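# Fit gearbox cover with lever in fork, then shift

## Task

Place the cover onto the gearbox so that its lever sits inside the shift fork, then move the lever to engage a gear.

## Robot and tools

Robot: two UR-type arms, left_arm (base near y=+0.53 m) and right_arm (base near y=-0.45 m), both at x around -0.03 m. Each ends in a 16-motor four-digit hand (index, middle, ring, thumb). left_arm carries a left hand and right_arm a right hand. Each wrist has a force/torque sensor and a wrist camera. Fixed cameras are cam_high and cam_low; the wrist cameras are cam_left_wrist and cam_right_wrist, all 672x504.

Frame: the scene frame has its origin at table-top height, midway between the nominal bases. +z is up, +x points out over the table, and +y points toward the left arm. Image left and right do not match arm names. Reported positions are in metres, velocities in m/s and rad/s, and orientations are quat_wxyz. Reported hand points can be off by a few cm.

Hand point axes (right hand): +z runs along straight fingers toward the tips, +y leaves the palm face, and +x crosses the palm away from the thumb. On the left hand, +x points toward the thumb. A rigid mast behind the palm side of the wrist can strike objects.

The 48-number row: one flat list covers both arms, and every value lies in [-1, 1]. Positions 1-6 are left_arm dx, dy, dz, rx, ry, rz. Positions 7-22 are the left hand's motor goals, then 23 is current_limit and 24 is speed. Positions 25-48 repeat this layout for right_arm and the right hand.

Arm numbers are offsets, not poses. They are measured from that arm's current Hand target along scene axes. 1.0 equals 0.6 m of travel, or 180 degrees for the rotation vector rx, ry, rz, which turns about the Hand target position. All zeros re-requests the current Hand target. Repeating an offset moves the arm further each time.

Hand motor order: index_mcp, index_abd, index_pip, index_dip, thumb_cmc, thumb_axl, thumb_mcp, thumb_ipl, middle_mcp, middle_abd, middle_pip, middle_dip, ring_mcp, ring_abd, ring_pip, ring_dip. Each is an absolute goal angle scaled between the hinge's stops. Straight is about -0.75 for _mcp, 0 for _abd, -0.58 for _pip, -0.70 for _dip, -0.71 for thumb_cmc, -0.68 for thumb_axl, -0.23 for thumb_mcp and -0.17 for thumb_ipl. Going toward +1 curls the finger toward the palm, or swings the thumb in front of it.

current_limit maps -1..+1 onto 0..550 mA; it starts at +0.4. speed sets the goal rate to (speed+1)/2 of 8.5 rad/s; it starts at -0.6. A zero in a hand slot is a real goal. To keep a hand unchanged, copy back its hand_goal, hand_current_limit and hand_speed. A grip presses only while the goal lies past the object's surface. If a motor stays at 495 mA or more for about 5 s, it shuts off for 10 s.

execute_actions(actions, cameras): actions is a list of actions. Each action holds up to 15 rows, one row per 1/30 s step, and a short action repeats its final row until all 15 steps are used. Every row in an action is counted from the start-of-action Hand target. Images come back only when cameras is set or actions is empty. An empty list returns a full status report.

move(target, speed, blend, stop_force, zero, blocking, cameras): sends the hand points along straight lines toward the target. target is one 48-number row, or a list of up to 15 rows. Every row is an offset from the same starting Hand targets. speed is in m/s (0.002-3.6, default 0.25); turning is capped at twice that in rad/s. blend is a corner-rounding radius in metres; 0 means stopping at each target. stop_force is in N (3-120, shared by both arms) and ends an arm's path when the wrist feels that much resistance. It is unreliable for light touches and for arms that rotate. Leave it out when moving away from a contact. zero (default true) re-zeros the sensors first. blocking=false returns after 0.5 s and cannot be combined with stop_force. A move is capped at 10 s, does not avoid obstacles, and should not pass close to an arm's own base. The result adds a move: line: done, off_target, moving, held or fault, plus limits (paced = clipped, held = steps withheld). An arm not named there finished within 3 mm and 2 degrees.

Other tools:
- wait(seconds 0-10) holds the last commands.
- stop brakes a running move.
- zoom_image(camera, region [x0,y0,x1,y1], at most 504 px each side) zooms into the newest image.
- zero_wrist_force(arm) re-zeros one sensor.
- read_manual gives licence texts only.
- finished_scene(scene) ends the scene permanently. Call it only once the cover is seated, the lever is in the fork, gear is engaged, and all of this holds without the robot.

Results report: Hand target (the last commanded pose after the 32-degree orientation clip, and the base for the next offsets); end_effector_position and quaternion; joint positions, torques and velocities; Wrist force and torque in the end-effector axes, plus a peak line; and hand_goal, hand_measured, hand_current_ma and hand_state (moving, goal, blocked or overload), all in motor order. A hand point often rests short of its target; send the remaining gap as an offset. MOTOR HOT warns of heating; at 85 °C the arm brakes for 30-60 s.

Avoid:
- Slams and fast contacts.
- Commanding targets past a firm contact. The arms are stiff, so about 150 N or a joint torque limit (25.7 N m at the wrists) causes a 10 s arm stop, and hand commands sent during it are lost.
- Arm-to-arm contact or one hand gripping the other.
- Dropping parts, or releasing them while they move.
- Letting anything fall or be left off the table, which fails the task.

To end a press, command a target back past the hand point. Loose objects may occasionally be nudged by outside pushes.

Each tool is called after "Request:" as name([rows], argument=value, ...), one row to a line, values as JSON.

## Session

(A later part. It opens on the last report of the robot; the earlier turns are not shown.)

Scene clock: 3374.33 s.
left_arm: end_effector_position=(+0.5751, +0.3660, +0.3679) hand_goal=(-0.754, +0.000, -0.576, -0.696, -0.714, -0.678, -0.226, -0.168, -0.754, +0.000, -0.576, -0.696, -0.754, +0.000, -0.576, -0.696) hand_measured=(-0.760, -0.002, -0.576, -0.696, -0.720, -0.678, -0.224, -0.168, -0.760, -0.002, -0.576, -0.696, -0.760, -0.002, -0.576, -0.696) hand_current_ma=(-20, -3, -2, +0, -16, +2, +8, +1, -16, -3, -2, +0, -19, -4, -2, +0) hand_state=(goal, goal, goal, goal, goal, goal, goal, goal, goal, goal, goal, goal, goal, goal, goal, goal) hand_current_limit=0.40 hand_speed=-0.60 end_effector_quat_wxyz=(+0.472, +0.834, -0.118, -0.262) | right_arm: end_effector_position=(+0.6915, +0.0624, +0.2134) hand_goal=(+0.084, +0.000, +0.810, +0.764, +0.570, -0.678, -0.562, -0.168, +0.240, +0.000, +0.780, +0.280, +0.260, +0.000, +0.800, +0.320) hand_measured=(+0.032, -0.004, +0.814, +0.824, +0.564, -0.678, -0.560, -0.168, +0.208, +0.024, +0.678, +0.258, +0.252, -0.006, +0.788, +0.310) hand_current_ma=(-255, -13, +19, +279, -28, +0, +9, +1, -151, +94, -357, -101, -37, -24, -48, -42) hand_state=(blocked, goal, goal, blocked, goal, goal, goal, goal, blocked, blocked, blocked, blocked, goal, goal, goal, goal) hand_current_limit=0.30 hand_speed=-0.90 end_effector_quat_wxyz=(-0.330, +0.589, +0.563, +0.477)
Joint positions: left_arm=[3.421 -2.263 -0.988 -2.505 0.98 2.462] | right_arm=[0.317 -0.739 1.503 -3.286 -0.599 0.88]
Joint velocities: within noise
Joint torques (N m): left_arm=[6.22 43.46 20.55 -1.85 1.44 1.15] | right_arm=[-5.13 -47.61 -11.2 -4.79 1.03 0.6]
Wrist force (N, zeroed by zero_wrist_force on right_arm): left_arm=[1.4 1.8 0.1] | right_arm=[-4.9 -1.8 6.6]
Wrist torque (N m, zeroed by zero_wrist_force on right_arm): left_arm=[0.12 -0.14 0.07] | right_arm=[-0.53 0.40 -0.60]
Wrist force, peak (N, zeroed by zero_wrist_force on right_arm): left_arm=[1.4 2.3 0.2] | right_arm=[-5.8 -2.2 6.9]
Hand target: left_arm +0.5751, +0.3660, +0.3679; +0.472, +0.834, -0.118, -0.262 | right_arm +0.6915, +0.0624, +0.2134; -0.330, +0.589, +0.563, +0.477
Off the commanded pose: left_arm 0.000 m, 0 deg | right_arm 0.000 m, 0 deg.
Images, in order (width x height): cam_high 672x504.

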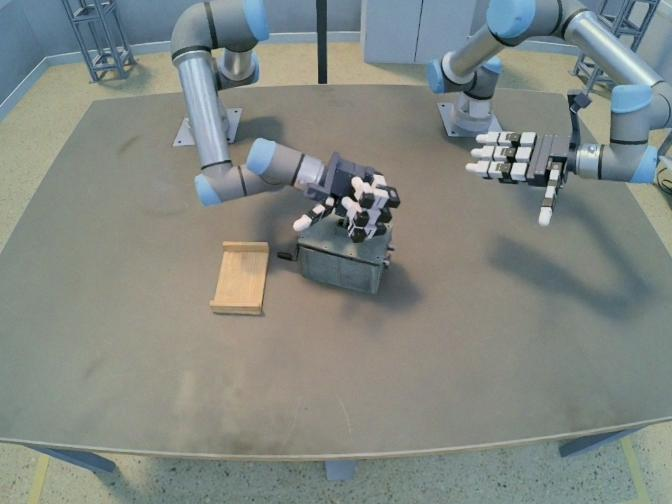

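Request:
move(target=[0,0,0,0,0,0,-0.754,0,-0.576,-0.696,-0.714,-0.678,-0.226,-0.168,-0.754,0,-0.576,-0.696,-0.754,0,-0.576,-0.696,0.4,-0.6,0.0005,0.0033,0.005,0,0,0,0.085,0,0.81,0.765,0.571,-0.678,-0.562,-0.168,0.24,0,0.78,0.28,0.26,0,0.8,0.32,0.3,-0.9], speed=0.01, cameras=["cam_high","cam_left_wrist","cam_right_wrist","cam_low"])

Request:
zoom_image(camera="cam_left_wrist", region=[170, 160, 270, 260])

Request:
zoom_image(camera="cam_low", region=[345, 180, 415, 230])

Request:
zoom_image(camera="cam_low", region=[405, 180, 475, 230])

Request:
zoom_image(camera="cam_right_wrist", region=[400, 170, 600, 460])

Request:
zoom_image(camera="cam_high", region=[280, 190, 410, 290])

Scene clock: 3414.03 s.
left_arm: end_effector_position=(+0.5751, +0.3660, +0.3679) hand_goal=(-0.754, +0.000, -0.576, -0.696, -0.714, -0.678, -0.226, -0.168, -0.754, +0.000, -0.576, -0.696, -0.754, +0.000, -0.576, -0.696) hand_measured=(-0.760, -0.002, -0.576, -0.696, -0.720, -0.678, -0.224, -0.168, -0.760, -0.002, -0.576, -0.696, -0.760, -0.002, -0.576, -0.696) hand_current_ma=(-20, -3, -2, +0, -16, +2, +8, +1, -16, -3, -2, +0, -19, -4, -2, +0) hand_state=(goal, goal, goal, goal, goal, goal, goal, goal, goal, goal, goal, goal, goal, goal, goal, goal) hand_current_limit=0.40 hand_speed=-0.60 end_effector_quat_wxyz=(+0.472, +0.834, -0.118, -0.262) | right_arm: end_effector_position=(+0.6918, +0.0643, +0.2163) hand_goal=(+0.084, +0.000, +0.810, +0.764, +0.570, -0.678, -0.562, -0.168, +0.240, +0.000, +0.780, +0.280, +0.260, +0.000, +0.800, +0.320) hand_measured=(+0.032, -0.004, +0.812, +0.822, +0.564, -0.678, -0.560, -0.168, +0.208, +0.024, +0.678, +0.256, +0.252, -0.006, +0.788, +0.310) hand_current_ma=(-255, -13, +4, +271, -28, +0, +9, +1, -151, +96, -357, -103, -37, -24, -48, -42) hand_state=(blocked, goal, goal, blocked, goal, goal, goal, goal, blocked, blocked, blocked, blocked, goal, goal, goal, goal) hand_current_limit=0.30 hand_speed=-0.90 end_effector_quat_wxyz=(-0.330, +0.589, +0.563, +0.477)
Joint positions: left_arm=[3.421 -2.263 -0.988 -2.505 0.98 2.462] | right_arm=[0.32 -0.741 1.498 -3.281 -0.601 0.883]
Joint torques (N m): left_arm=[5.21 42.72 20.88 -1.84 1.52 0.75] | right_arm=[6.68 -68.9 -27.42 -1.42 -0.44 1.93]
Wrist force (N, zeroed by zero_wrist_force on right_arm): left_arm=[1.5 2.0 -0.1] | right_arm=[-7.3 -2.6 4.8]
Wrist torque (N m, zeroed by zero_wrist_force on right_arm): left_arm=[0.16 -0.16 0.08] | right_arm=[-0.45 0.29 -0.83]
Wrist force, peak (N, zeroed by zero_wrist_force on right_arm): left_arm=[1.4 2.1 0.2] | right_arm=[-7.1 -2.6 6.3]
Hand target: left_arm +0.5751, +0.3660, +0.3679; +0.472, +0.834, -0.118, -0.262 | right_arm +0.6918, +0.0644, +0.2164; -0.330, +0.589, +0.563, +0.477
Off the commanded pose: left_arm 0.000 m, 0 deg | right_arm 0.000 m, 0 deg.
move: done

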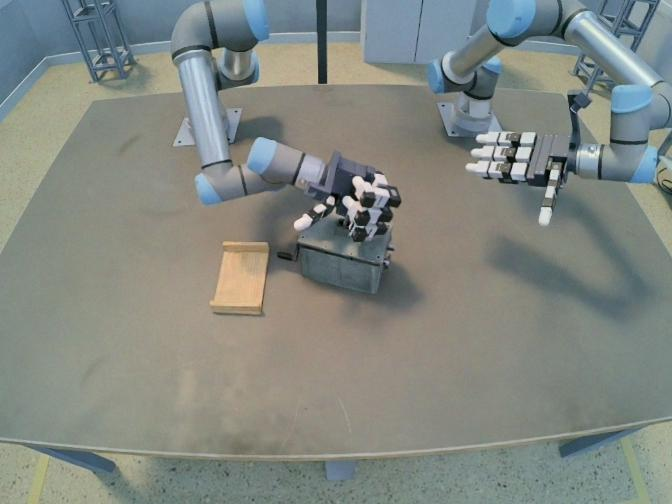

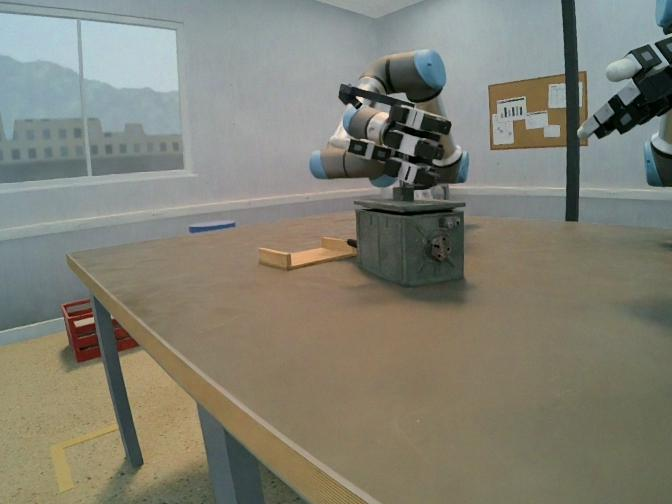

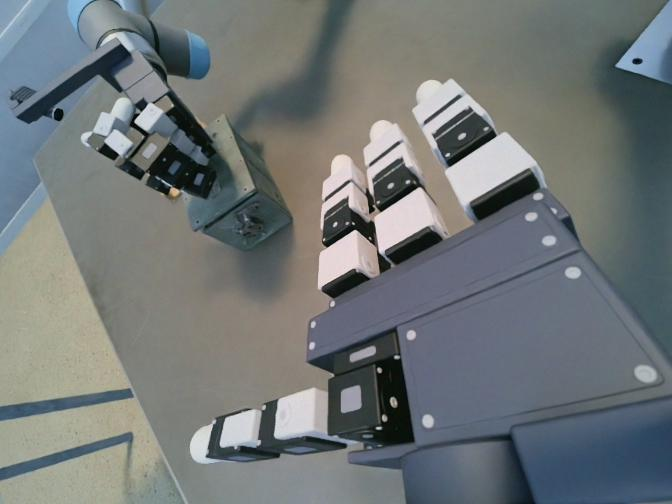

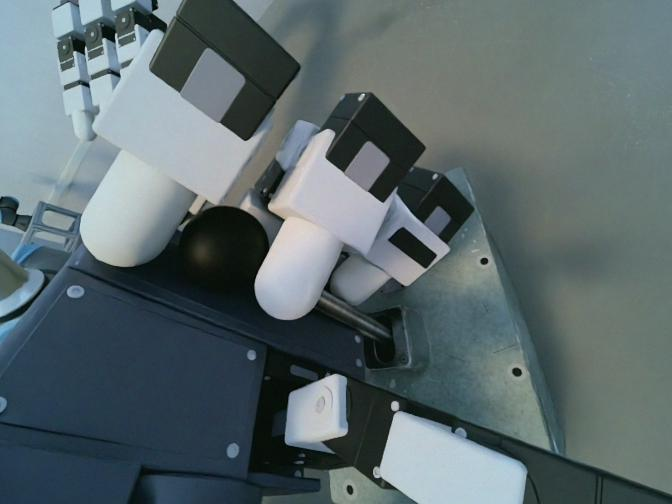

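Scaled by 5.040.

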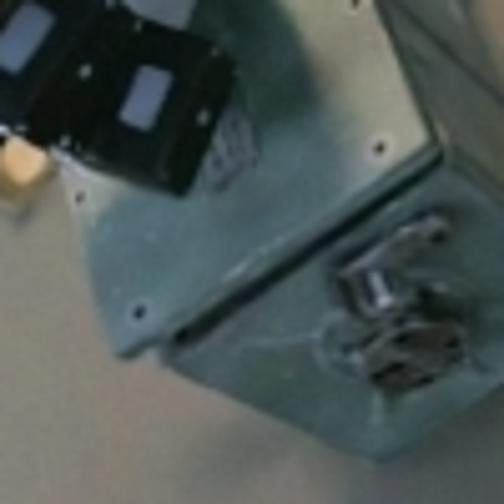

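Scaled by 7.200.

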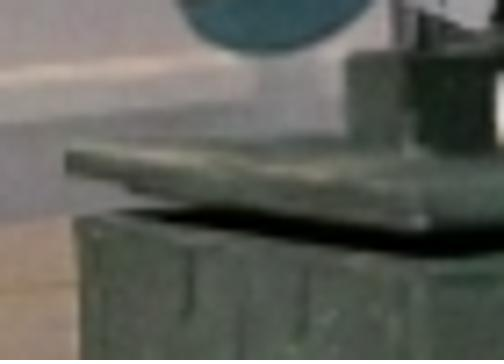

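Scaled by 7.200.

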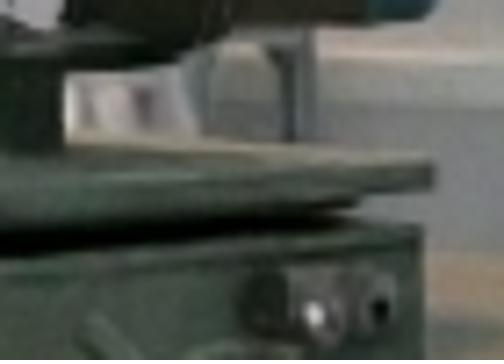

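Scaled by 1.738.

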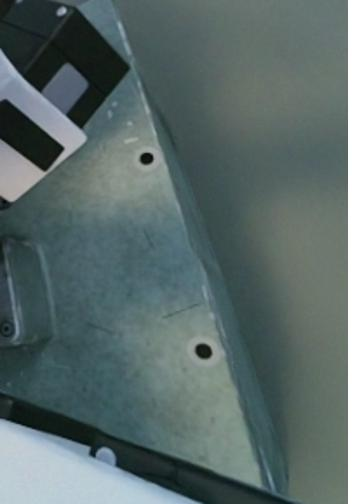

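Scaled by 3.877.

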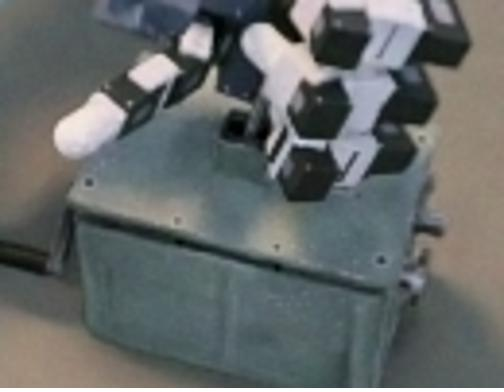

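Request:
move(target=[0,0,0,0,0,0,-0.754,0,-0.576,-0.696,-0.714,-0.678,-0.226,-0.168,-0.754,0,-0.576,-0.696,-0.754,0,-0.576,-0.696,0.4,-0.6,-0.0017,0.0008,-0.003,0.0032,-0.0009,0,0.085,0,0.81,0.765,0.571,-0.678,-0.562,-0.168,0.24,0,0.78,0.28,0.26,0,0.8,0.32,0.3,-0.9], speed=0.01)

Request:
move(target=[0,0,0,0,0,0,-0.754,0,-0.576,-0.696,-0.714,-0.678,-0.226,-0.168,-0.754,0,-0.576,-0.696,-0.754,0,-0.576,-0.696,0.4,-0.6,0,0,-0.0042,0,0,0,0.085,0,0.81,0.765,0.571,-0.678,-0.562,-0.168,0.24,0,0.78,0.28,0.26,0,0.8,0.32,0.3,-0.9], speed=0.008, stop_force=3, cameras=["cam_high","cam_left_wrist","cam_right_wrist","cam_low"])

Request:
zoom_image(camera="cam_low", region=[345, 180, 415, 230])

Request:
zoom_image(camera="cam_low", region=[405, 180, 475, 230])

Request:
zoom_image(camera="cam_right_wrist", region=[400, 170, 600, 460])

Request:
zoom_image(camera="cam_high", region=[280, 190, 410, 290])

Scene clock: 3473.37 s.
left_arm: end_effector_position=(+0.5751, +0.3660, +0.3679) hand_goal=(-0.754, +0.000, -0.576, -0.696, -0.714, -0.678, -0.226, -0.168, -0.754, +0.000, -0.576, -0.696, -0.754, +0.000, -0.576, -0.696) hand_measured=(-0.760, -0.002, -0.576, -0.696, -0.720, -0.678, -0.224, -0.168, -0.760, -0.002, -0.576, -0.696, -0.760, -0.002, -0.576, -0.696) hand_current_ma=(-20, -3, -2, +0, -16, +2, +8, +1, -16, -3, -2, +0, -19, -4, -2, +0) hand_state=(goal, goal, goal, goal, goal, goal, goal, goal, goal, goal, goal, goal, goal, goal, goal, goal) hand_current_limit=0.40 hand_speed=-0.60 end_effector_quat_wxyz=(+0.472, +0.834, -0.118, -0.262) | right_arm: end_effector_position=(+0.6908, +0.0648, +0.2146) hand_goal=(+0.084, +0.000, +0.810, +0.764, +0.570, -0.678, -0.562, -0.168, +0.240, +0.000, +0.780, +0.280, +0.260, +0.000, +0.800, +0.320) hand_measured=(+0.032, -0.004, +0.812, +0.822, +0.564, -0.678, -0.560, -0.168, +0.208, +0.024, +0.678, +0.256, +0.252, -0.006, +0.788, +0.310) hand_current_ma=(-255, -13, +4, +271, -28, +0, +9, +1, -151, +96, -358, -103, -37, -24, -48, -42) hand_state=(blocked, goal, goal, blocked, goal, goal, goal, goal, blocked, blocked, blocked, blocked, goal, goal, goal, goal) hand_current_limit=0.30 hand_speed=-0.90 end_effector_quat_wxyz=(-0.332, +0.587, +0.561, +0.481)
Joint positions: left_arm=[3.421 -2.263 -0.988 -2.505 0.98 2.462] | right_arm=[0.32 -0.733 1.498 -3.306 -0.597 0.896]
Joint torques (N m): left_arm=[5.23 43.43 20.99 -1.87 1.22 0.63] | right_arm=[7.25 -49.43 -12.44 -4.86 3.44 1.82]
Wrist force (N, zeroed by zero_wrist_force on right_arm): left_arm=[1.5 1.9 0.2] | right_arm=[-7.5 -2.7 4.4]
Wrist torque (N m, zeroed by zero_wrist_force on right_arm): left_arm=[0.11 -0.16 0.08] | right_arm=[-0.41 0.31 -0.84]
Wrist force, peak (N, zeroed by zero_wrist_force on right_arm): left_arm=[1.6 2.1 0.2] | right_arm=[-8.0 -2.6 4.8]
Hand target: left_arm +0.5751, +0.3660, +0.3679; +0.472, +0.834, -0.118, -0.262 | right_arm +0.6908, +0.0648, +0.2146; -0.332, +0.587, +0.561, +0.481
Off the commanded pose: left_arm 0.000 m, 0 deg | right_arm 0.000 m, 0 deg.
move: done

Scene clock: 3474.87 s.
left_arm: end_effector_position=(+0.5751, +0.3660, +0.3679) hand_goal=(-0.754, +0.000, -0.576, -0.696, -0.714, -0.678, -0.226, -0.168, -0.754, +0.000, -0.576, -0.696, -0.754, +0.000, -0.576, -0.696) hand_measured=(-0.760, -0.002, -0.576, -0.696, -0.720, -0.678, -0.224, -0.168, -0.760, -0.002, -0.576, -0.696, -0.760, -0.002, -0.576, -0.696) hand_current_ma=(-20, -3, -2, +0, -16, +2, +8, +1, -16, -3, -2, +0, -19, -4, -2, +0) hand_state=(goal, goal, goal, goal, goal, goal, goal, goal, goal, goal, goal, goal, goal, goal, goal, goal) hand_current_limit=0.40 hand_speed=-0.60 end_effector_quat_wxyz=(+0.472, +0.834, -0.118, -0.262) | right_arm: end_effector_position=(+0.6908, +0.0648, +0.2130) hand_goal=(+0.084, +0.000, +0.810, +0.764, +0.570, -0.678, -0.562, -0.168, +0.240, +0.000, +0.780, +0.280, +0.260, +0.000, +0.800, +0.320) hand_measured=(+0.032, -0.004, +0.812, +0.822, +0.564, -0.678, -0.560, -0.168, +0.208, +0.024, +0.678, +0.256, +0.252, -0.006, +0.788, +0.310) hand_current_ma=(-250, -13, +10, +271, -28, +0, +9, +1, -154, +94, -357, -103, -37, -24, -48, -42) hand_state=(blocked, goal, goal, blocked, goal, goal, goal, goal, blocked, blocked, blocked, blocked, goal, goal, goal, goal) hand_current_limit=0.30 hand_speed=-0.90 end_effector_quat_wxyz=(-0.332, +0.587, +0.561, +0.481)
Joint positions: left_arm=[3.421 -2.263 -0.988 -2.505 0.98 2.462] | right_arm=[0.32 -0.73 1.498 -3.308 -0.596 0.896]
Joint torques (N m): left_arm=[4.81 41.88 20.83 -1.94 1.47 0.75] | right_arm=[7.95 -67.83 -13.78 -1.15 1.87 1.75]
Wrist force (N, zeroed by zero_wrist_force on right_arm): left_arm=[1.4 1.9 0.2] | right_arm=[-6.3 -2.3 3.7]
Wrist torque (N m, zeroed by zero_wrist_force on right_arm): left_arm=[0.12 -0.14 0.07] | right_arm=[-0.31 0.25 -0.70]
Wrist force, peak (N, zeroed by zero_wrist_force on right_arm): left_arm=[1.3 2.2 0.0] | right_arm=[-7.9 -2.2 4.8]
Hand target: left_arm +0.5751, +0.3660, +0.3679; +0.472, +0.834, -0.118, -0.262 | right_arm +0.6908, +0.0648, +0.2130; -0.332, +0.587, +0.561, +0.481 (not the last commanded pose)
Off the commanded pose: left_arm 0.000 m, 0 deg | right_arm 0.001 m, 0 deg.
move: contact (right_arm)

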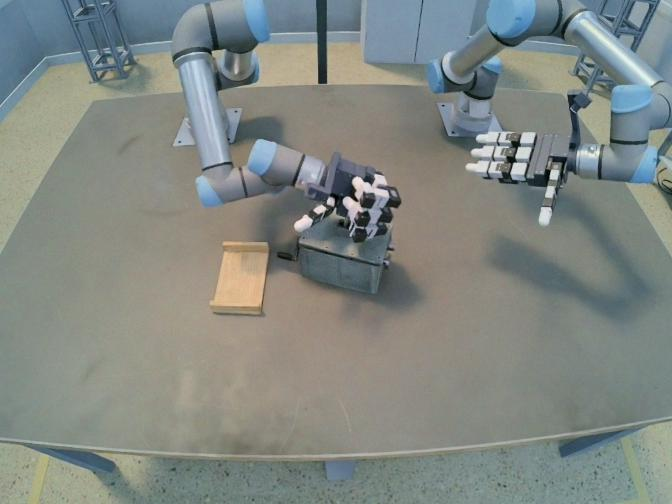

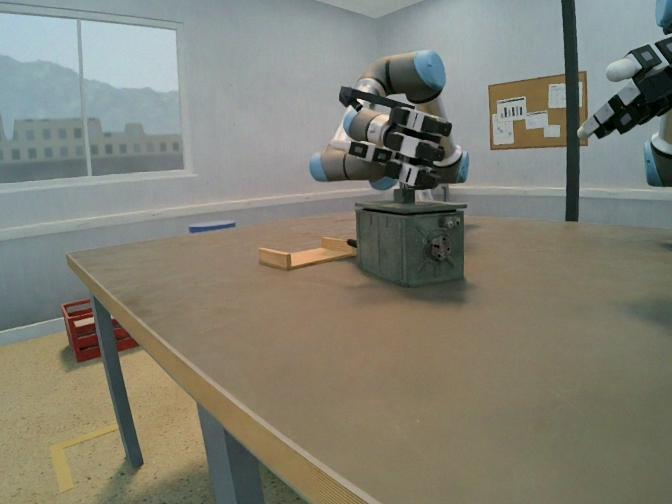

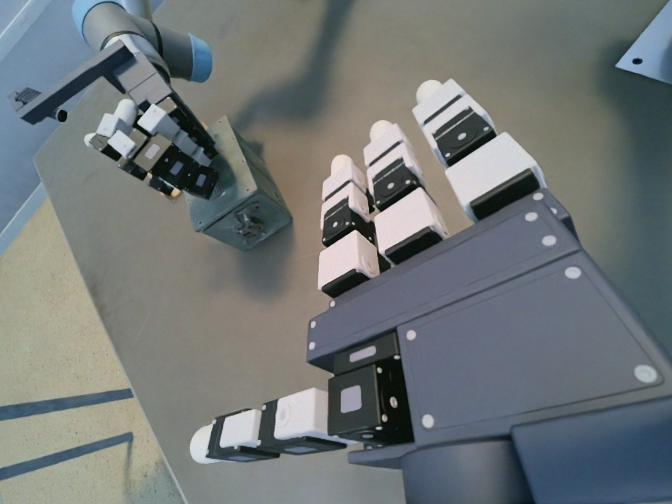

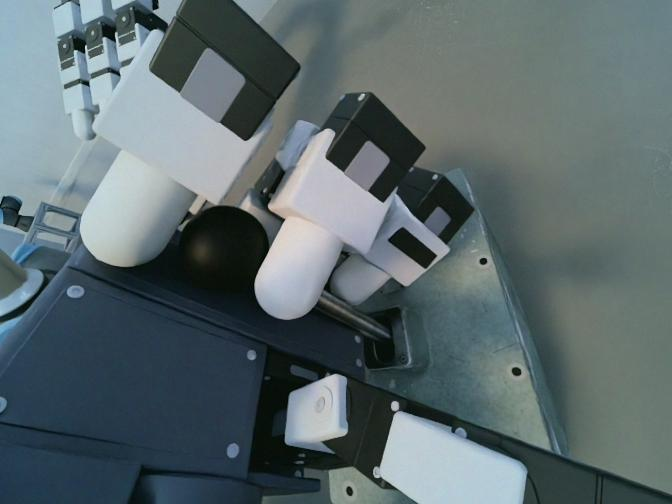

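Scaled by 7.200.

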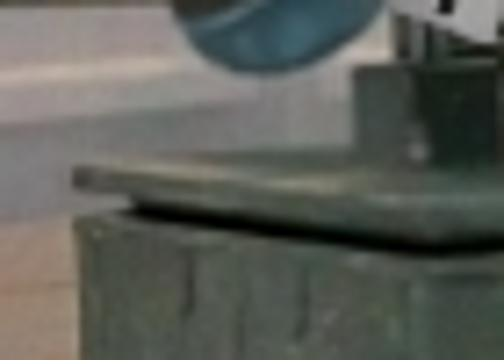

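Scaled by 7.200.

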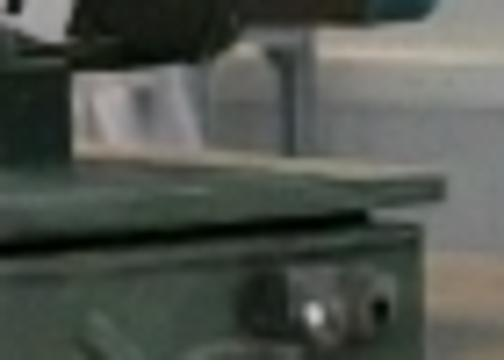

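Scaled by 1.738.

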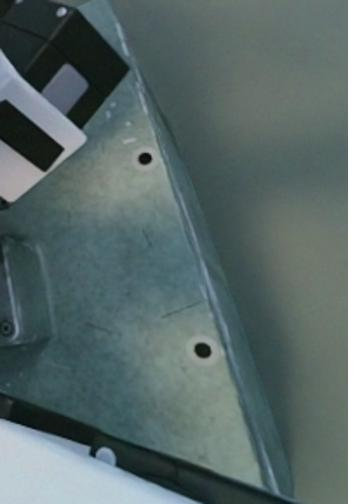

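Scaled by 3.877.

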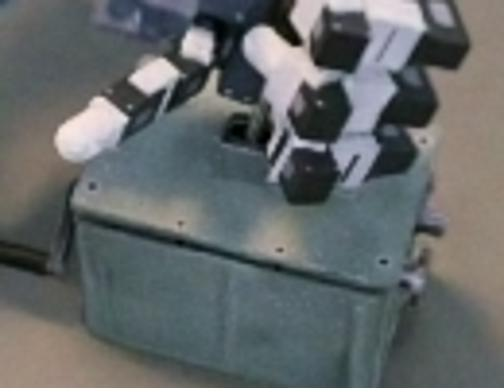

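Request:
move([
  [0,0,0,0,0,0,-0.754,0,-0.576,-0.696,-0.714,-0.678,-0.226,-0.168,-0.754,0,-0.576,-0.696,-0.754,0,-0.576,-0.696,0.4,-0.6,0,0,0.0033,0,0,0,0.085,0,0.81,0.765,0.571,-0.678,-0.562,-0.168,0.24,0,0.78,0.28,0.26,0,0.8,0.32,0.3,-0.9],
  [0,0,0,0,0,0,-0.754,0,-0.576,-0.696,-0.714,-0.678,-0.226,-0.168,-0.754,0,-0.576,-0.696,-0.754,0,-0.576,-0.696,0.4,-0.6,0.001,-0.003,0.0033,0.0021,-0.0006,0,0.085,0,0.81,0.765,0.571,-0.678,-0.562,-0.168,0.24,0,0.78,0.28,0.26,0,0.8,0.32,0.3,-0.9],
], speed=0.01, cameras=["cam_low"])

Request:
zoom_image(camera="cam_low", region=[345, 180, 415, 230])

Request:
zoom_image(camera="cam_low", region=[405, 180, 475, 230])

Request:
move(target=[0,0,0,0,0,0,-0.754,0,-0.576,-0.696,-0.714,-0.678,-0.226,-0.168,-0.754,0,-0.576,-0.696,-0.754,0,-0.576,-0.696,0.4,-0.6,0,0,-0.0075,0,0,0,0.085,0,0.81,0.765,0.571,-0.678,-0.562,-0.168,0.24,0,0.78,0.28,0.26,0,0.8,0.32,0.3,-0.9], speed=0.006, stop_force=3, cameras=["cam_high","cam_left_wrist","cam_right_wrist","cam_low"])

Request:
zoom_image(camera="cam_low", region=[345, 180, 415, 230])

Request:
zoom_image(camera="cam_low", region=[405, 180, 475, 230])

Scene clock: 3524.03 s.
left_arm: end_effector_position=(+0.5751, +0.3660, +0.3679) hand_goal=(-0.754, +0.000, -0.576, -0.696, -0.714, -0.678, -0.226, -0.168, -0.754, +0.000, -0.576, -0.696, -0.754, +0.000, -0.576, -0.696) hand_measured=(-0.760, -0.002, -0.576, -0.696, -0.720, -0.678, -0.224, -0.168, -0.760, -0.002, -0.576, -0.696, -0.760, -0.002, -0.576, -0.696) hand_current_ma=(-20, -3, -2, +0, -16, +2, +8, +1, -16, -3, -2, +0, -19, -4, -2, +0) hand_state=(goal, goal, goal, goal, goal, goal, goal, goal, goal, goal, goal, goal, goal, goal, goal, goal) hand_current_limit=0.40 hand_speed=-0.60 end_effector_quat_wxyz=(+0.472, +0.834, -0.118, -0.262) | right_arm: end_effector_position=(+0.6914, +0.0631, +0.2150) hand_goal=(+0.084, +0.000, +0.810, +0.764, +0.570, -0.678, -0.562, -0.168, +0.240, +0.000, +0.780, +0.280, +0.260, +0.000, +0.800, +0.320) hand_measured=(+0.032, -0.004, +0.812, +0.822, +0.564, -0.678, -0.560, -0.168, +0.208, +0.024, +0.678, +0.256, +0.252, -0.006, +0.788, +0.310) hand_current_ma=(-250, -13, +7, +271, -28, +0, +9, +1, -154, +94, -357, -103, -37, -24, -48, -42) hand_state=(blocked, goal, goal, blocked, goal, goal, goal, goal, blocked, blocked, blocked, blocked, goal, goal, goal, goal) hand_current_limit=0.30 hand_speed=-0.90 end_effector_quat_wxyz=(-0.333, +0.585, +0.560, +0.483)
Joint positions: left_arm=[3.421 -2.263 -0.988 -2.505 0.98 2.462] | right_arm=[0.317 -0.731 1.499 -3.316 -0.59 0.901]
Joint torques (N m): left_arm=[6.1 42.41 20.44 -1.94 1.34 0.48] | right_arm=[-4.88 -48.9 -12.39 -4.9 3.45 2.08]
Wrist force (N, zeroed by zero_wrist_force on right_arm): left_arm=[1.5 1.9 0.0] | right_arm=[-7.8 -2.4 4.2]
Wrist torque (N m, zeroed by zero_wrist_force on right_arm): left_arm=[0.14 -0.16 0.08] | right_arm=[-0.37 0.34 -0.86]
Wrist force, peak (N, zeroed by zero_wrist_force on right_arm): left_arm=[1.5 2.1 0.1] | right_arm=[-8.2 -2.5 4.5]
Hand target: left_arm +0.5751, +0.3660, +0.3679; +0.472, +0.834, -0.118, -0.262 | right_arm +0.6914, +0.0630, +0.2150; -0.333, +0.585, +0.560, +0.483
Off the commanded pose: left_arm 0.000 m, 0 deg | right_arm 0.000 m, 0 deg.
move: done
Images, in order (width x height): cam_low 672x504.

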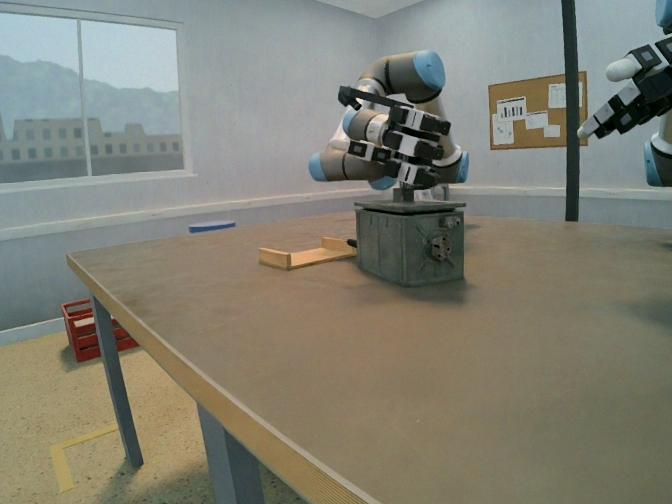

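Scaled by 7.200.

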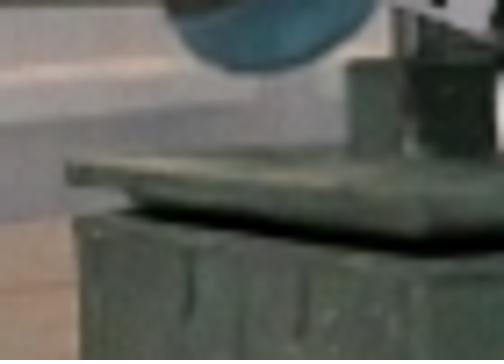

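Scaled by 7.200.

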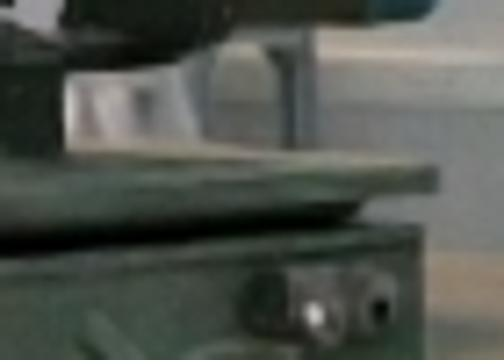

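Scene clock: 3525.57 s.
left_arm: end_effector_position=(+0.5751, +0.3660, +0.3679) hand_goal=(-0.754, +0.000, -0.576, -0.696, -0.714, -0.678, -0.226, -0.168, -0.754, +0.000, -0.576, -0.696, -0.754, +0.000, -0.576, -0.696) hand_measured=(-0.760, -0.002, -0.576, -0.696, -0.720, -0.678, -0.224, -0.168, -0.760, -0.002, -0.576, -0.696, -0.760, -0.002, -0.576, -0.696) hand_current_ma=(-20, -3, -2, +0, -16, +2, +8, +1, -16, -3, -2, +0, -19, -4, -2, +0) hand_state=(goal, goal, goal, goal, goal, goal, goal, goal, goal, goal, goal, goal, goal, goal, goal, goal) hand_current_limit=0.40 hand_speed=-0.60 end_effector_quat_wxyz=(+0.472, +0.834, -0.118, -0.262) | right_arm: end_effector_position=(+0.6914, +0.0630, +0.2105) hand_goal=(+0.084, +0.000, +0.810, +0.764, +0.570, -0.678, -0.562, -0.168, +0.240, +0.000, +0.780, +0.280, +0.260, +0.000, +0.800, +0.320) hand_measured=(+0.032, -0.004, +0.810, +0.822, +0.564, -0.678, -0.560, -0.168, +0.208, +0.024, +0.678, +0.256, +0.252, -0.006, +0.788, +0.310) hand_current_ma=(-250, -13, +3, +271, -28, +0, +9, +1, -156, +90, -357, -103, -37, -24, -48, -42) hand_state=(blocked, goal, goal, blocked, goal, goal, goal, goal, blocked, blocked, blocked, blocked, goal, goal, goal, goal) hand_current_limit=0.30 hand_speed=-0.90 end_effector_quat_wxyz=(-0.333, +0.585, +0.560, +0.483)
Joint positions: left_arm=[3.421 -2.263 -0.988 -2.505 0.98 2.462] | right_arm=[0.317 -0.723 1.499 -3.324 -0.59 0.901]
Joint torques (N m): left_arm=[3.95 41.67 20.18 -1.94 1.49 0.73] | right_arm=[-4.72 -48.68 -12.1 -4.86 2.78 1.99]
Wrist force (N, zeroed by zero_wrist_force on right_arm): left_arm=[1.3 1.8 0.1] | right_arm=[-6.6 -1.2 5.5]
Wrist torque (N m, zeroed by zero_wrist_force on right_arm): left_arm=[0.12 -0.13 0.07] | right_arm=[-0.36 0.38 -0.87]
Wrist force, peak (N, zeroed by zero_wrist_force on right_arm): left_arm=[1.6 2.1 0.3] | right_arm=[-8.2 -2.1 4.9]
Hand target: left_arm +0.5751, +0.3660, +0.3679; +0.472, +0.834, -0.118, -0.262 | right_arm +0.6914, +0.0630, +0.2105; -0.333, +0.585, +0.560, +0.483
Off the commanded pose: left_arm 0.000 m, 0 deg | right_arm 0.000 m, 0 deg.
move: done

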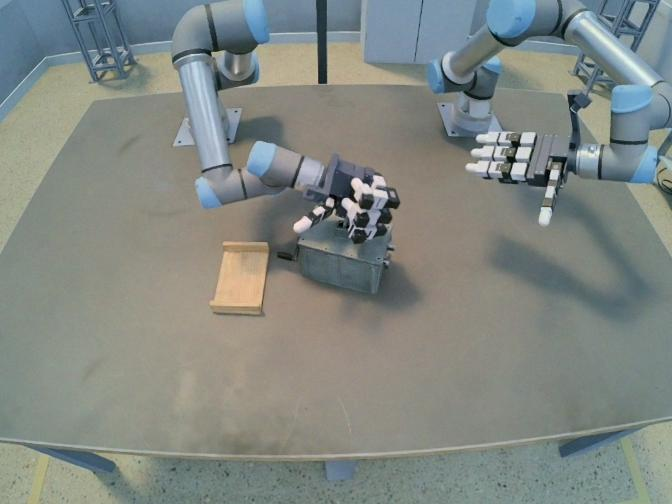

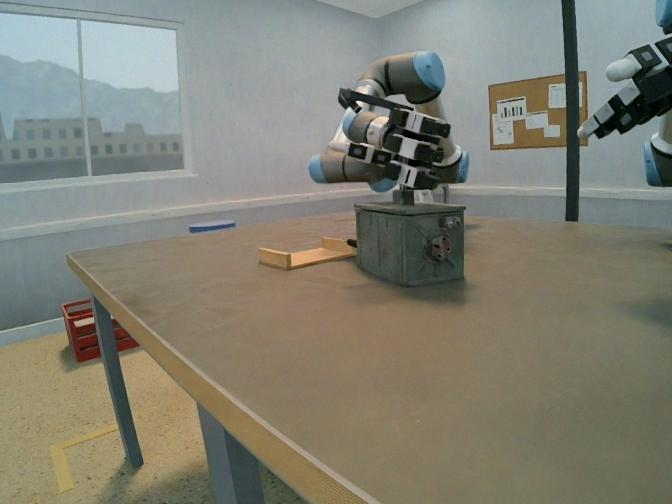

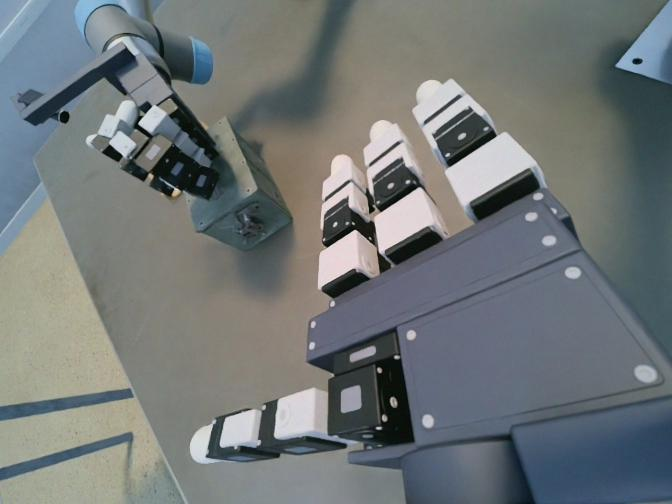

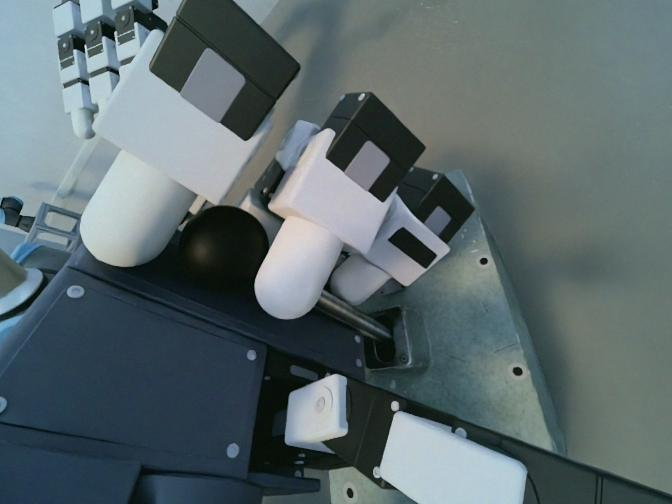

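Scaled by 7.200.

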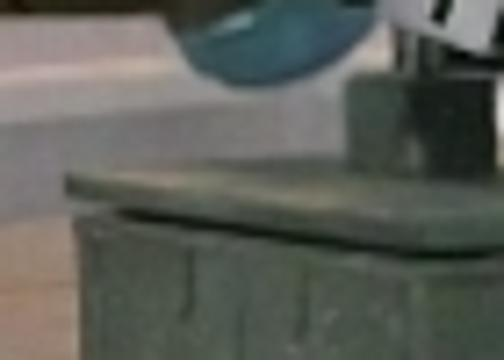

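Scaled by 7.200.

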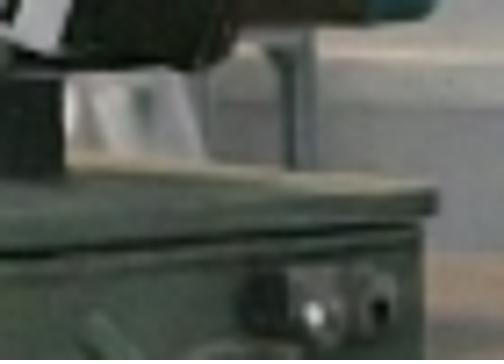

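Request:
move(target=[0,0,0,0,0,0,-0.754,0,-0.576,-0.696,-0.714,-0.678,-0.226,-0.168,-0.754,0,-0.576,-0.696,-0.754,0,-0.576,-0.696,0.4,-0.6,0,0,-0.0058,0,0,0,0.085,0,0.81,0.765,0.571,-0.678,-0.562,-0.168,0.24,0,0.78,0.28,0.26,0,0.8,0.32,0.3,-0.9], speed=0.005, stop_force=4, cameras=["cam_high","cam_left_wrist","cam_right_wrist","cam_low"])

Request:
zoom_image(camera="cam_low", region=[345, 180, 415, 230])

Request:
zoom_image(camera="cam_low", region=[405, 180, 475, 230])

Request:
zoom_image(camera="cam_left_wrist", region=[170, 100, 310, 260])

Request:
zoom_image(camera="cam_high", region=[280, 190, 410, 290])

Scene clock: 3540.27 s.
left_arm: end_effector_position=(+0.5751, +0.3660, +0.3679) hand_goal=(-0.754, +0.000, -0.576, -0.696, -0.714, -0.678, -0.226, -0.168, -0.754, +0.000, -0.576, -0.696, -0.754, +0.000, -0.576, -0.696) hand_measured=(-0.760, -0.002, -0.576, -0.696, -0.720, -0.678, -0.224, -0.168, -0.760, -0.002, -0.576, -0.696, -0.760, -0.002, -0.576, -0.696) hand_current_ma=(-20, -3, -2, +0, -16, +2, +8, +1, -16, -3, -2, +0, -19, -4, -2, +0) hand_state=(goal, goal, goal, goal, goal, goal, goal, goal, goal, goal, goal, goal, goal, goal, goal, goal) hand_current_limit=0.40 hand_speed=-0.60 end_effector_quat_wxyz=(+0.472, +0.834, -0.118, -0.262) | right_arm: end_effector_position=(+0.6914, +0.0630, +0.2085) hand_goal=(+0.084, +0.000, +0.810, +0.764, +0.570, -0.678, -0.562, -0.168, +0.240, +0.000, +0.780, +0.280, +0.260, +0.000, +0.800, +0.320) hand_measured=(+0.032, -0.004, +0.812, +0.822, +0.564, -0.678, -0.560, -0.168, +0.206, +0.016, +0.678, +0.256, +0.252, -0.006, +0.788, +0.310) hand_current_ma=(-250, -13, +4, +271, -28, +0, +9, +1, -163, +62, -358, -103, -37, -24, -48, -42) hand_state=(blocked, goal, goal, blocked, goal, goal, goal, goal, blocked, goal, blocked, blocked, goal, goal, goal, goal) hand_current_limit=0.30 hand_speed=-0.90 end_effector_quat_wxyz=(-0.333, +0.585, +0.560, +0.483)
Joint positions: left_arm=[3.421 -2.263 -0.988 -2.505 0.98 2.462] | right_arm=[0.317 -0.72 1.499 -3.327 -0.59 0.901]
Joint torques (N m): left_arm=[4.49 42.13 21.24 -2 1.17 0.63] | right_arm=[-1.89 -67.4 -11.66 -0.89 1.24 1.41]
Wrist force (N, zeroed by zero_wrist_force on right_arm): left_arm=[1.3 1.9 0.1] | right_arm=[-5.5 -0.3 5.5]
Wrist torque (N m, zeroed by zero_wrist_force on right_arm): left_arm=[0.12 -0.13 0.06] | right_arm=[-0.31 0.40 -0.77]
Wrist force, peak (N, zeroed by zero_wrist_force on right_arm): left_arm=[1.6 2.3 0.3] | right_arm=[-7.7 -1.7 5.8]
Hand target: left_arm +0.5751, +0.3660, +0.3679; +0.472, +0.834, -0.118, -0.262 | right_arm +0.6914, +0.0630, +0.2085; -0.333, +0.585, +0.560, +0.483 (not the last commanded pose)
Off the commanded pose: left_arm 0.000 m, 0 deg | right_arm 0.001 m, 0 deg.
move: contact (right_arm)

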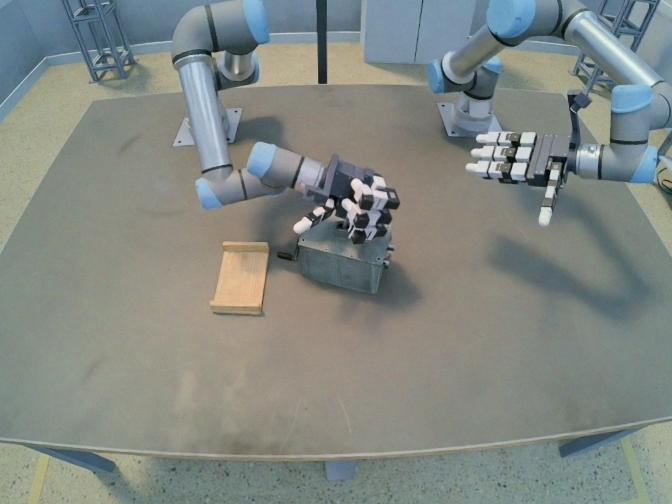

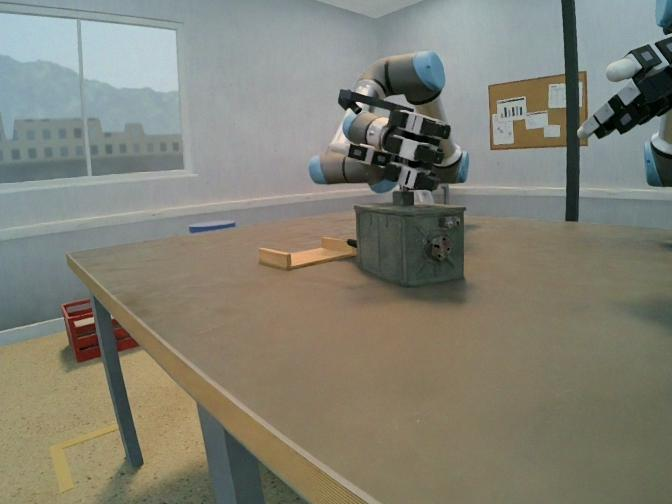

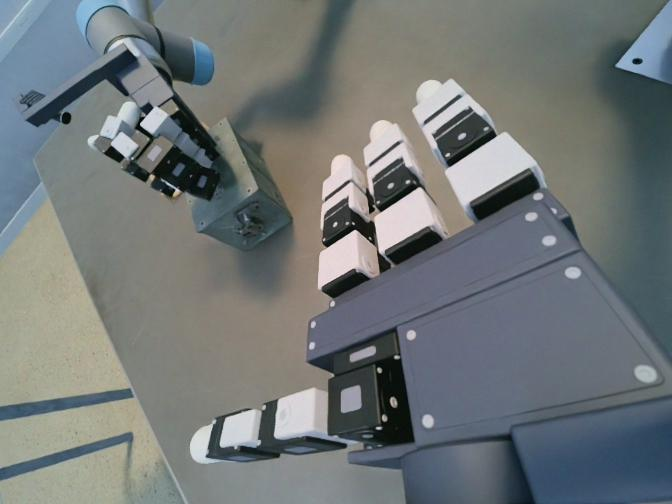

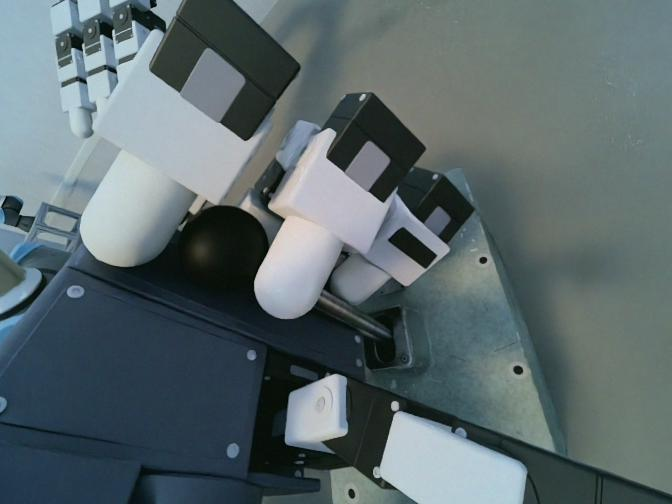

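Scaled by 7.200.

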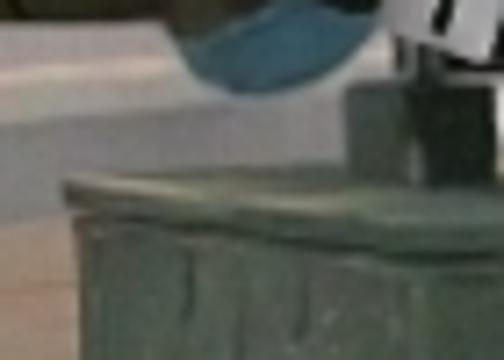

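Scaled by 7.200.

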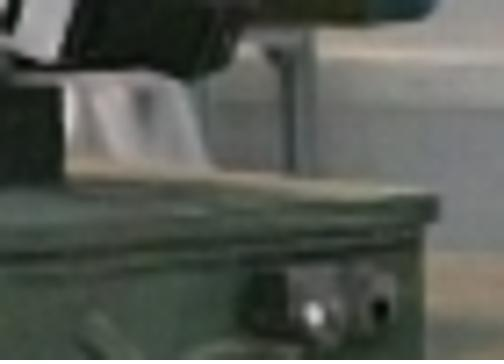

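Scaled by 3.150.

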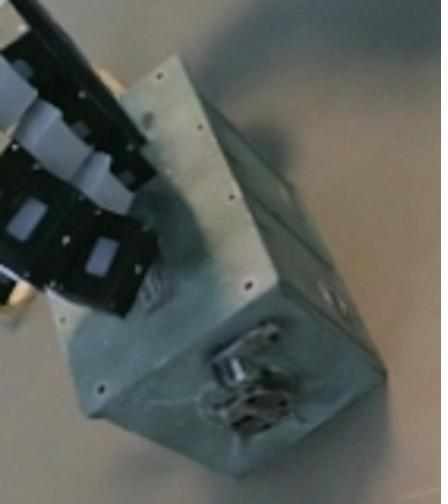

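Scaled by 3.877.

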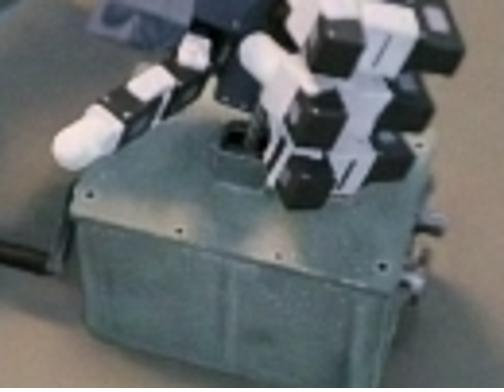

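Request:
move(target=[0,0,0,0,0,0,-0.754,0,-0.576,-0.696,-0.714,-0.678,-0.226,-0.168,-0.754,0,-0.576,-0.696,-0.754,0,-0.576,-0.696,0.4,-0.6,0,0,0,0,0,0,0.084,0,0.81,0.764,0.571,-0.678,-0.562,-0.168,0.24,0,0.78,0.28,0.2,0,0.3,0.174,0.3,-0.9], cameras=["cam_right_wrist","cam_low"])

Request:
zoom_image(camera="cam_right_wrist", region=[60, 100, 460, 400])

Scene clock: 3574.00 s.
left_arm: end_effector_position=(+0.5751, +0.3660, +0.3679) hand_goal=(-0.754, +0.000, -0.576, -0.696, -0.714, -0.678, -0.226, -0.168, -0.754, +0.000, -0.576, -0.696, -0.754, +0.000, -0.576, -0.696) hand_measured=(-0.760, -0.002, -0.576, -0.696, -0.720, -0.678, -0.224, -0.168, -0.760, -0.002, -0.576, -0.696, -0.760, -0.002, -0.576, -0.696) hand_current_ma=(-20, -3, -2, +0, -16, +2, +8, +1, -16, -3, -2, +0, -19, -4, -2, +0) hand_state=(goal, goal, goal, goal, goal, goal, goal, goal, goal, goal, goal, goal, goal, goal, goal, goal) hand_current_limit=0.40 hand_speed=-0.60 end_effector_quat_wxyz=(+0.472, +0.834, -0.118, -0.262) | right_arm: end_effector_position=(+0.6914, +0.0630, +0.2085) hand_goal=(+0.084, +0.000, +0.810, +0.764, +0.570, -0.678, -0.562, -0.168, +0.240, +0.000, +0.780, +0.280, +0.200, +0.000, +0.300, +0.174) hand_measured=(+0.032, -0.004, +0.812, +0.822, +0.564, -0.678, -0.560, -0.168, +0.206, +0.016, +0.678, +0.256, +0.200, -0.006, +0.302, +0.176) hand_current_ma=(-250, -13, +4, +271, -28, +0, +9, +1, -163, +62, -357, -103, -1, -24, +11, +11) hand_state=(blocked, goal, goal, blocked, goal, goal, goal, goal, blocked, goal, blocked, blocked, goal, goal, goal, goal) hand_current_limit=0.30 hand_speed=-0.90 end_effector_quat_wxyz=(-0.333, +0.585, +0.560, +0.483)
Joint positions: left_arm=[3.421 -2.263 -0.988 -2.505 0.98 2.462] | right_arm=[0.317 -0.72 1.499 -3.327 -0.59 0.901]
Joint torques (N m): left_arm=[5.62 41.7 20.37 -2.08 1.36 0.61] | right_arm=[-1.65 -67.39 -17.58 -4.13 1.3 1.49]
Wrist force (N, zeroed by zero_wrist_force on right_arm): left_arm=[1.5 1.8 0.1] | right_arm=[-5.8 -0.5 5.8]
Wrist torque (N m, zeroed by zero_wrist_force on right_arm): left_arm=[0.12 -0.15 0.08] | right_arm=[-0.34 0.36 -0.76]
Wrist force, peak (N, zeroed by zero_wrist_force on right_arm): left_arm=[1.4 2.2 0.2] | right_arm=[-6.4 -0.6 6.3]
Hand target: left_arm +0.5751, +0.3660, +0.3679; +0.472, +0.834, -0.118, -0.262 | right_arm +0.6914, +0.0630, +0.2085; -0.333, +0.585, +0.560, +0.483
Off the commanded pose: left_arm 0.000 m, 0 deg | right_arm 0.000 m, 0 deg.
move: done
Images, in order (width x height): cam_low 672x504, cam_right_wrist 672x504.

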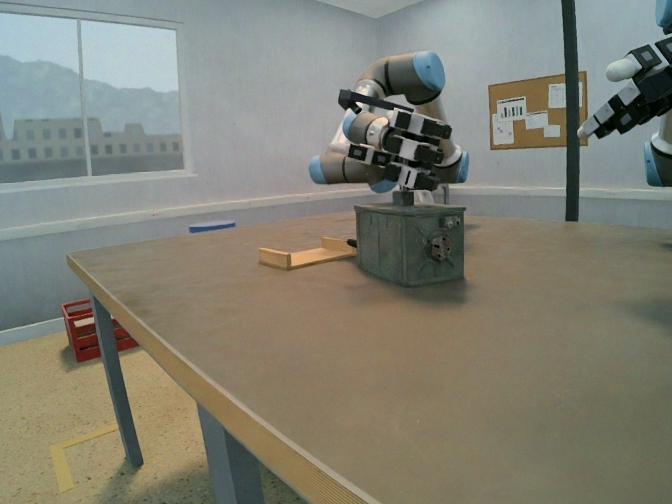

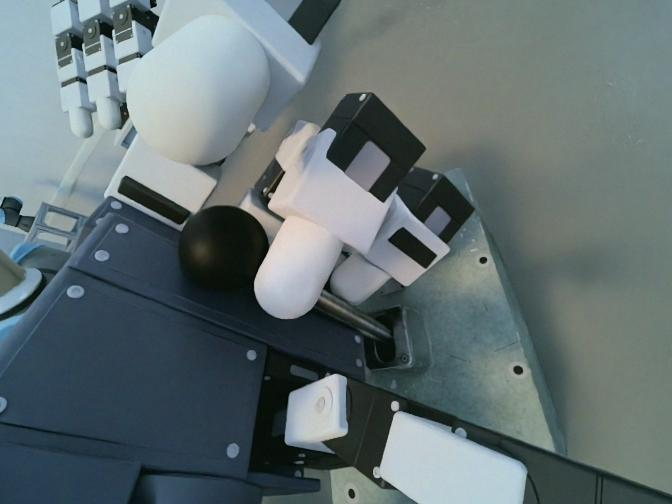

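Scaled by 1.260.

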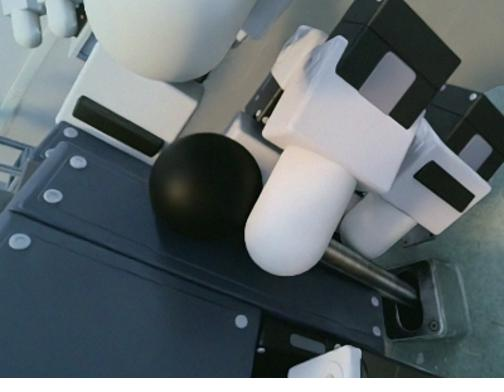

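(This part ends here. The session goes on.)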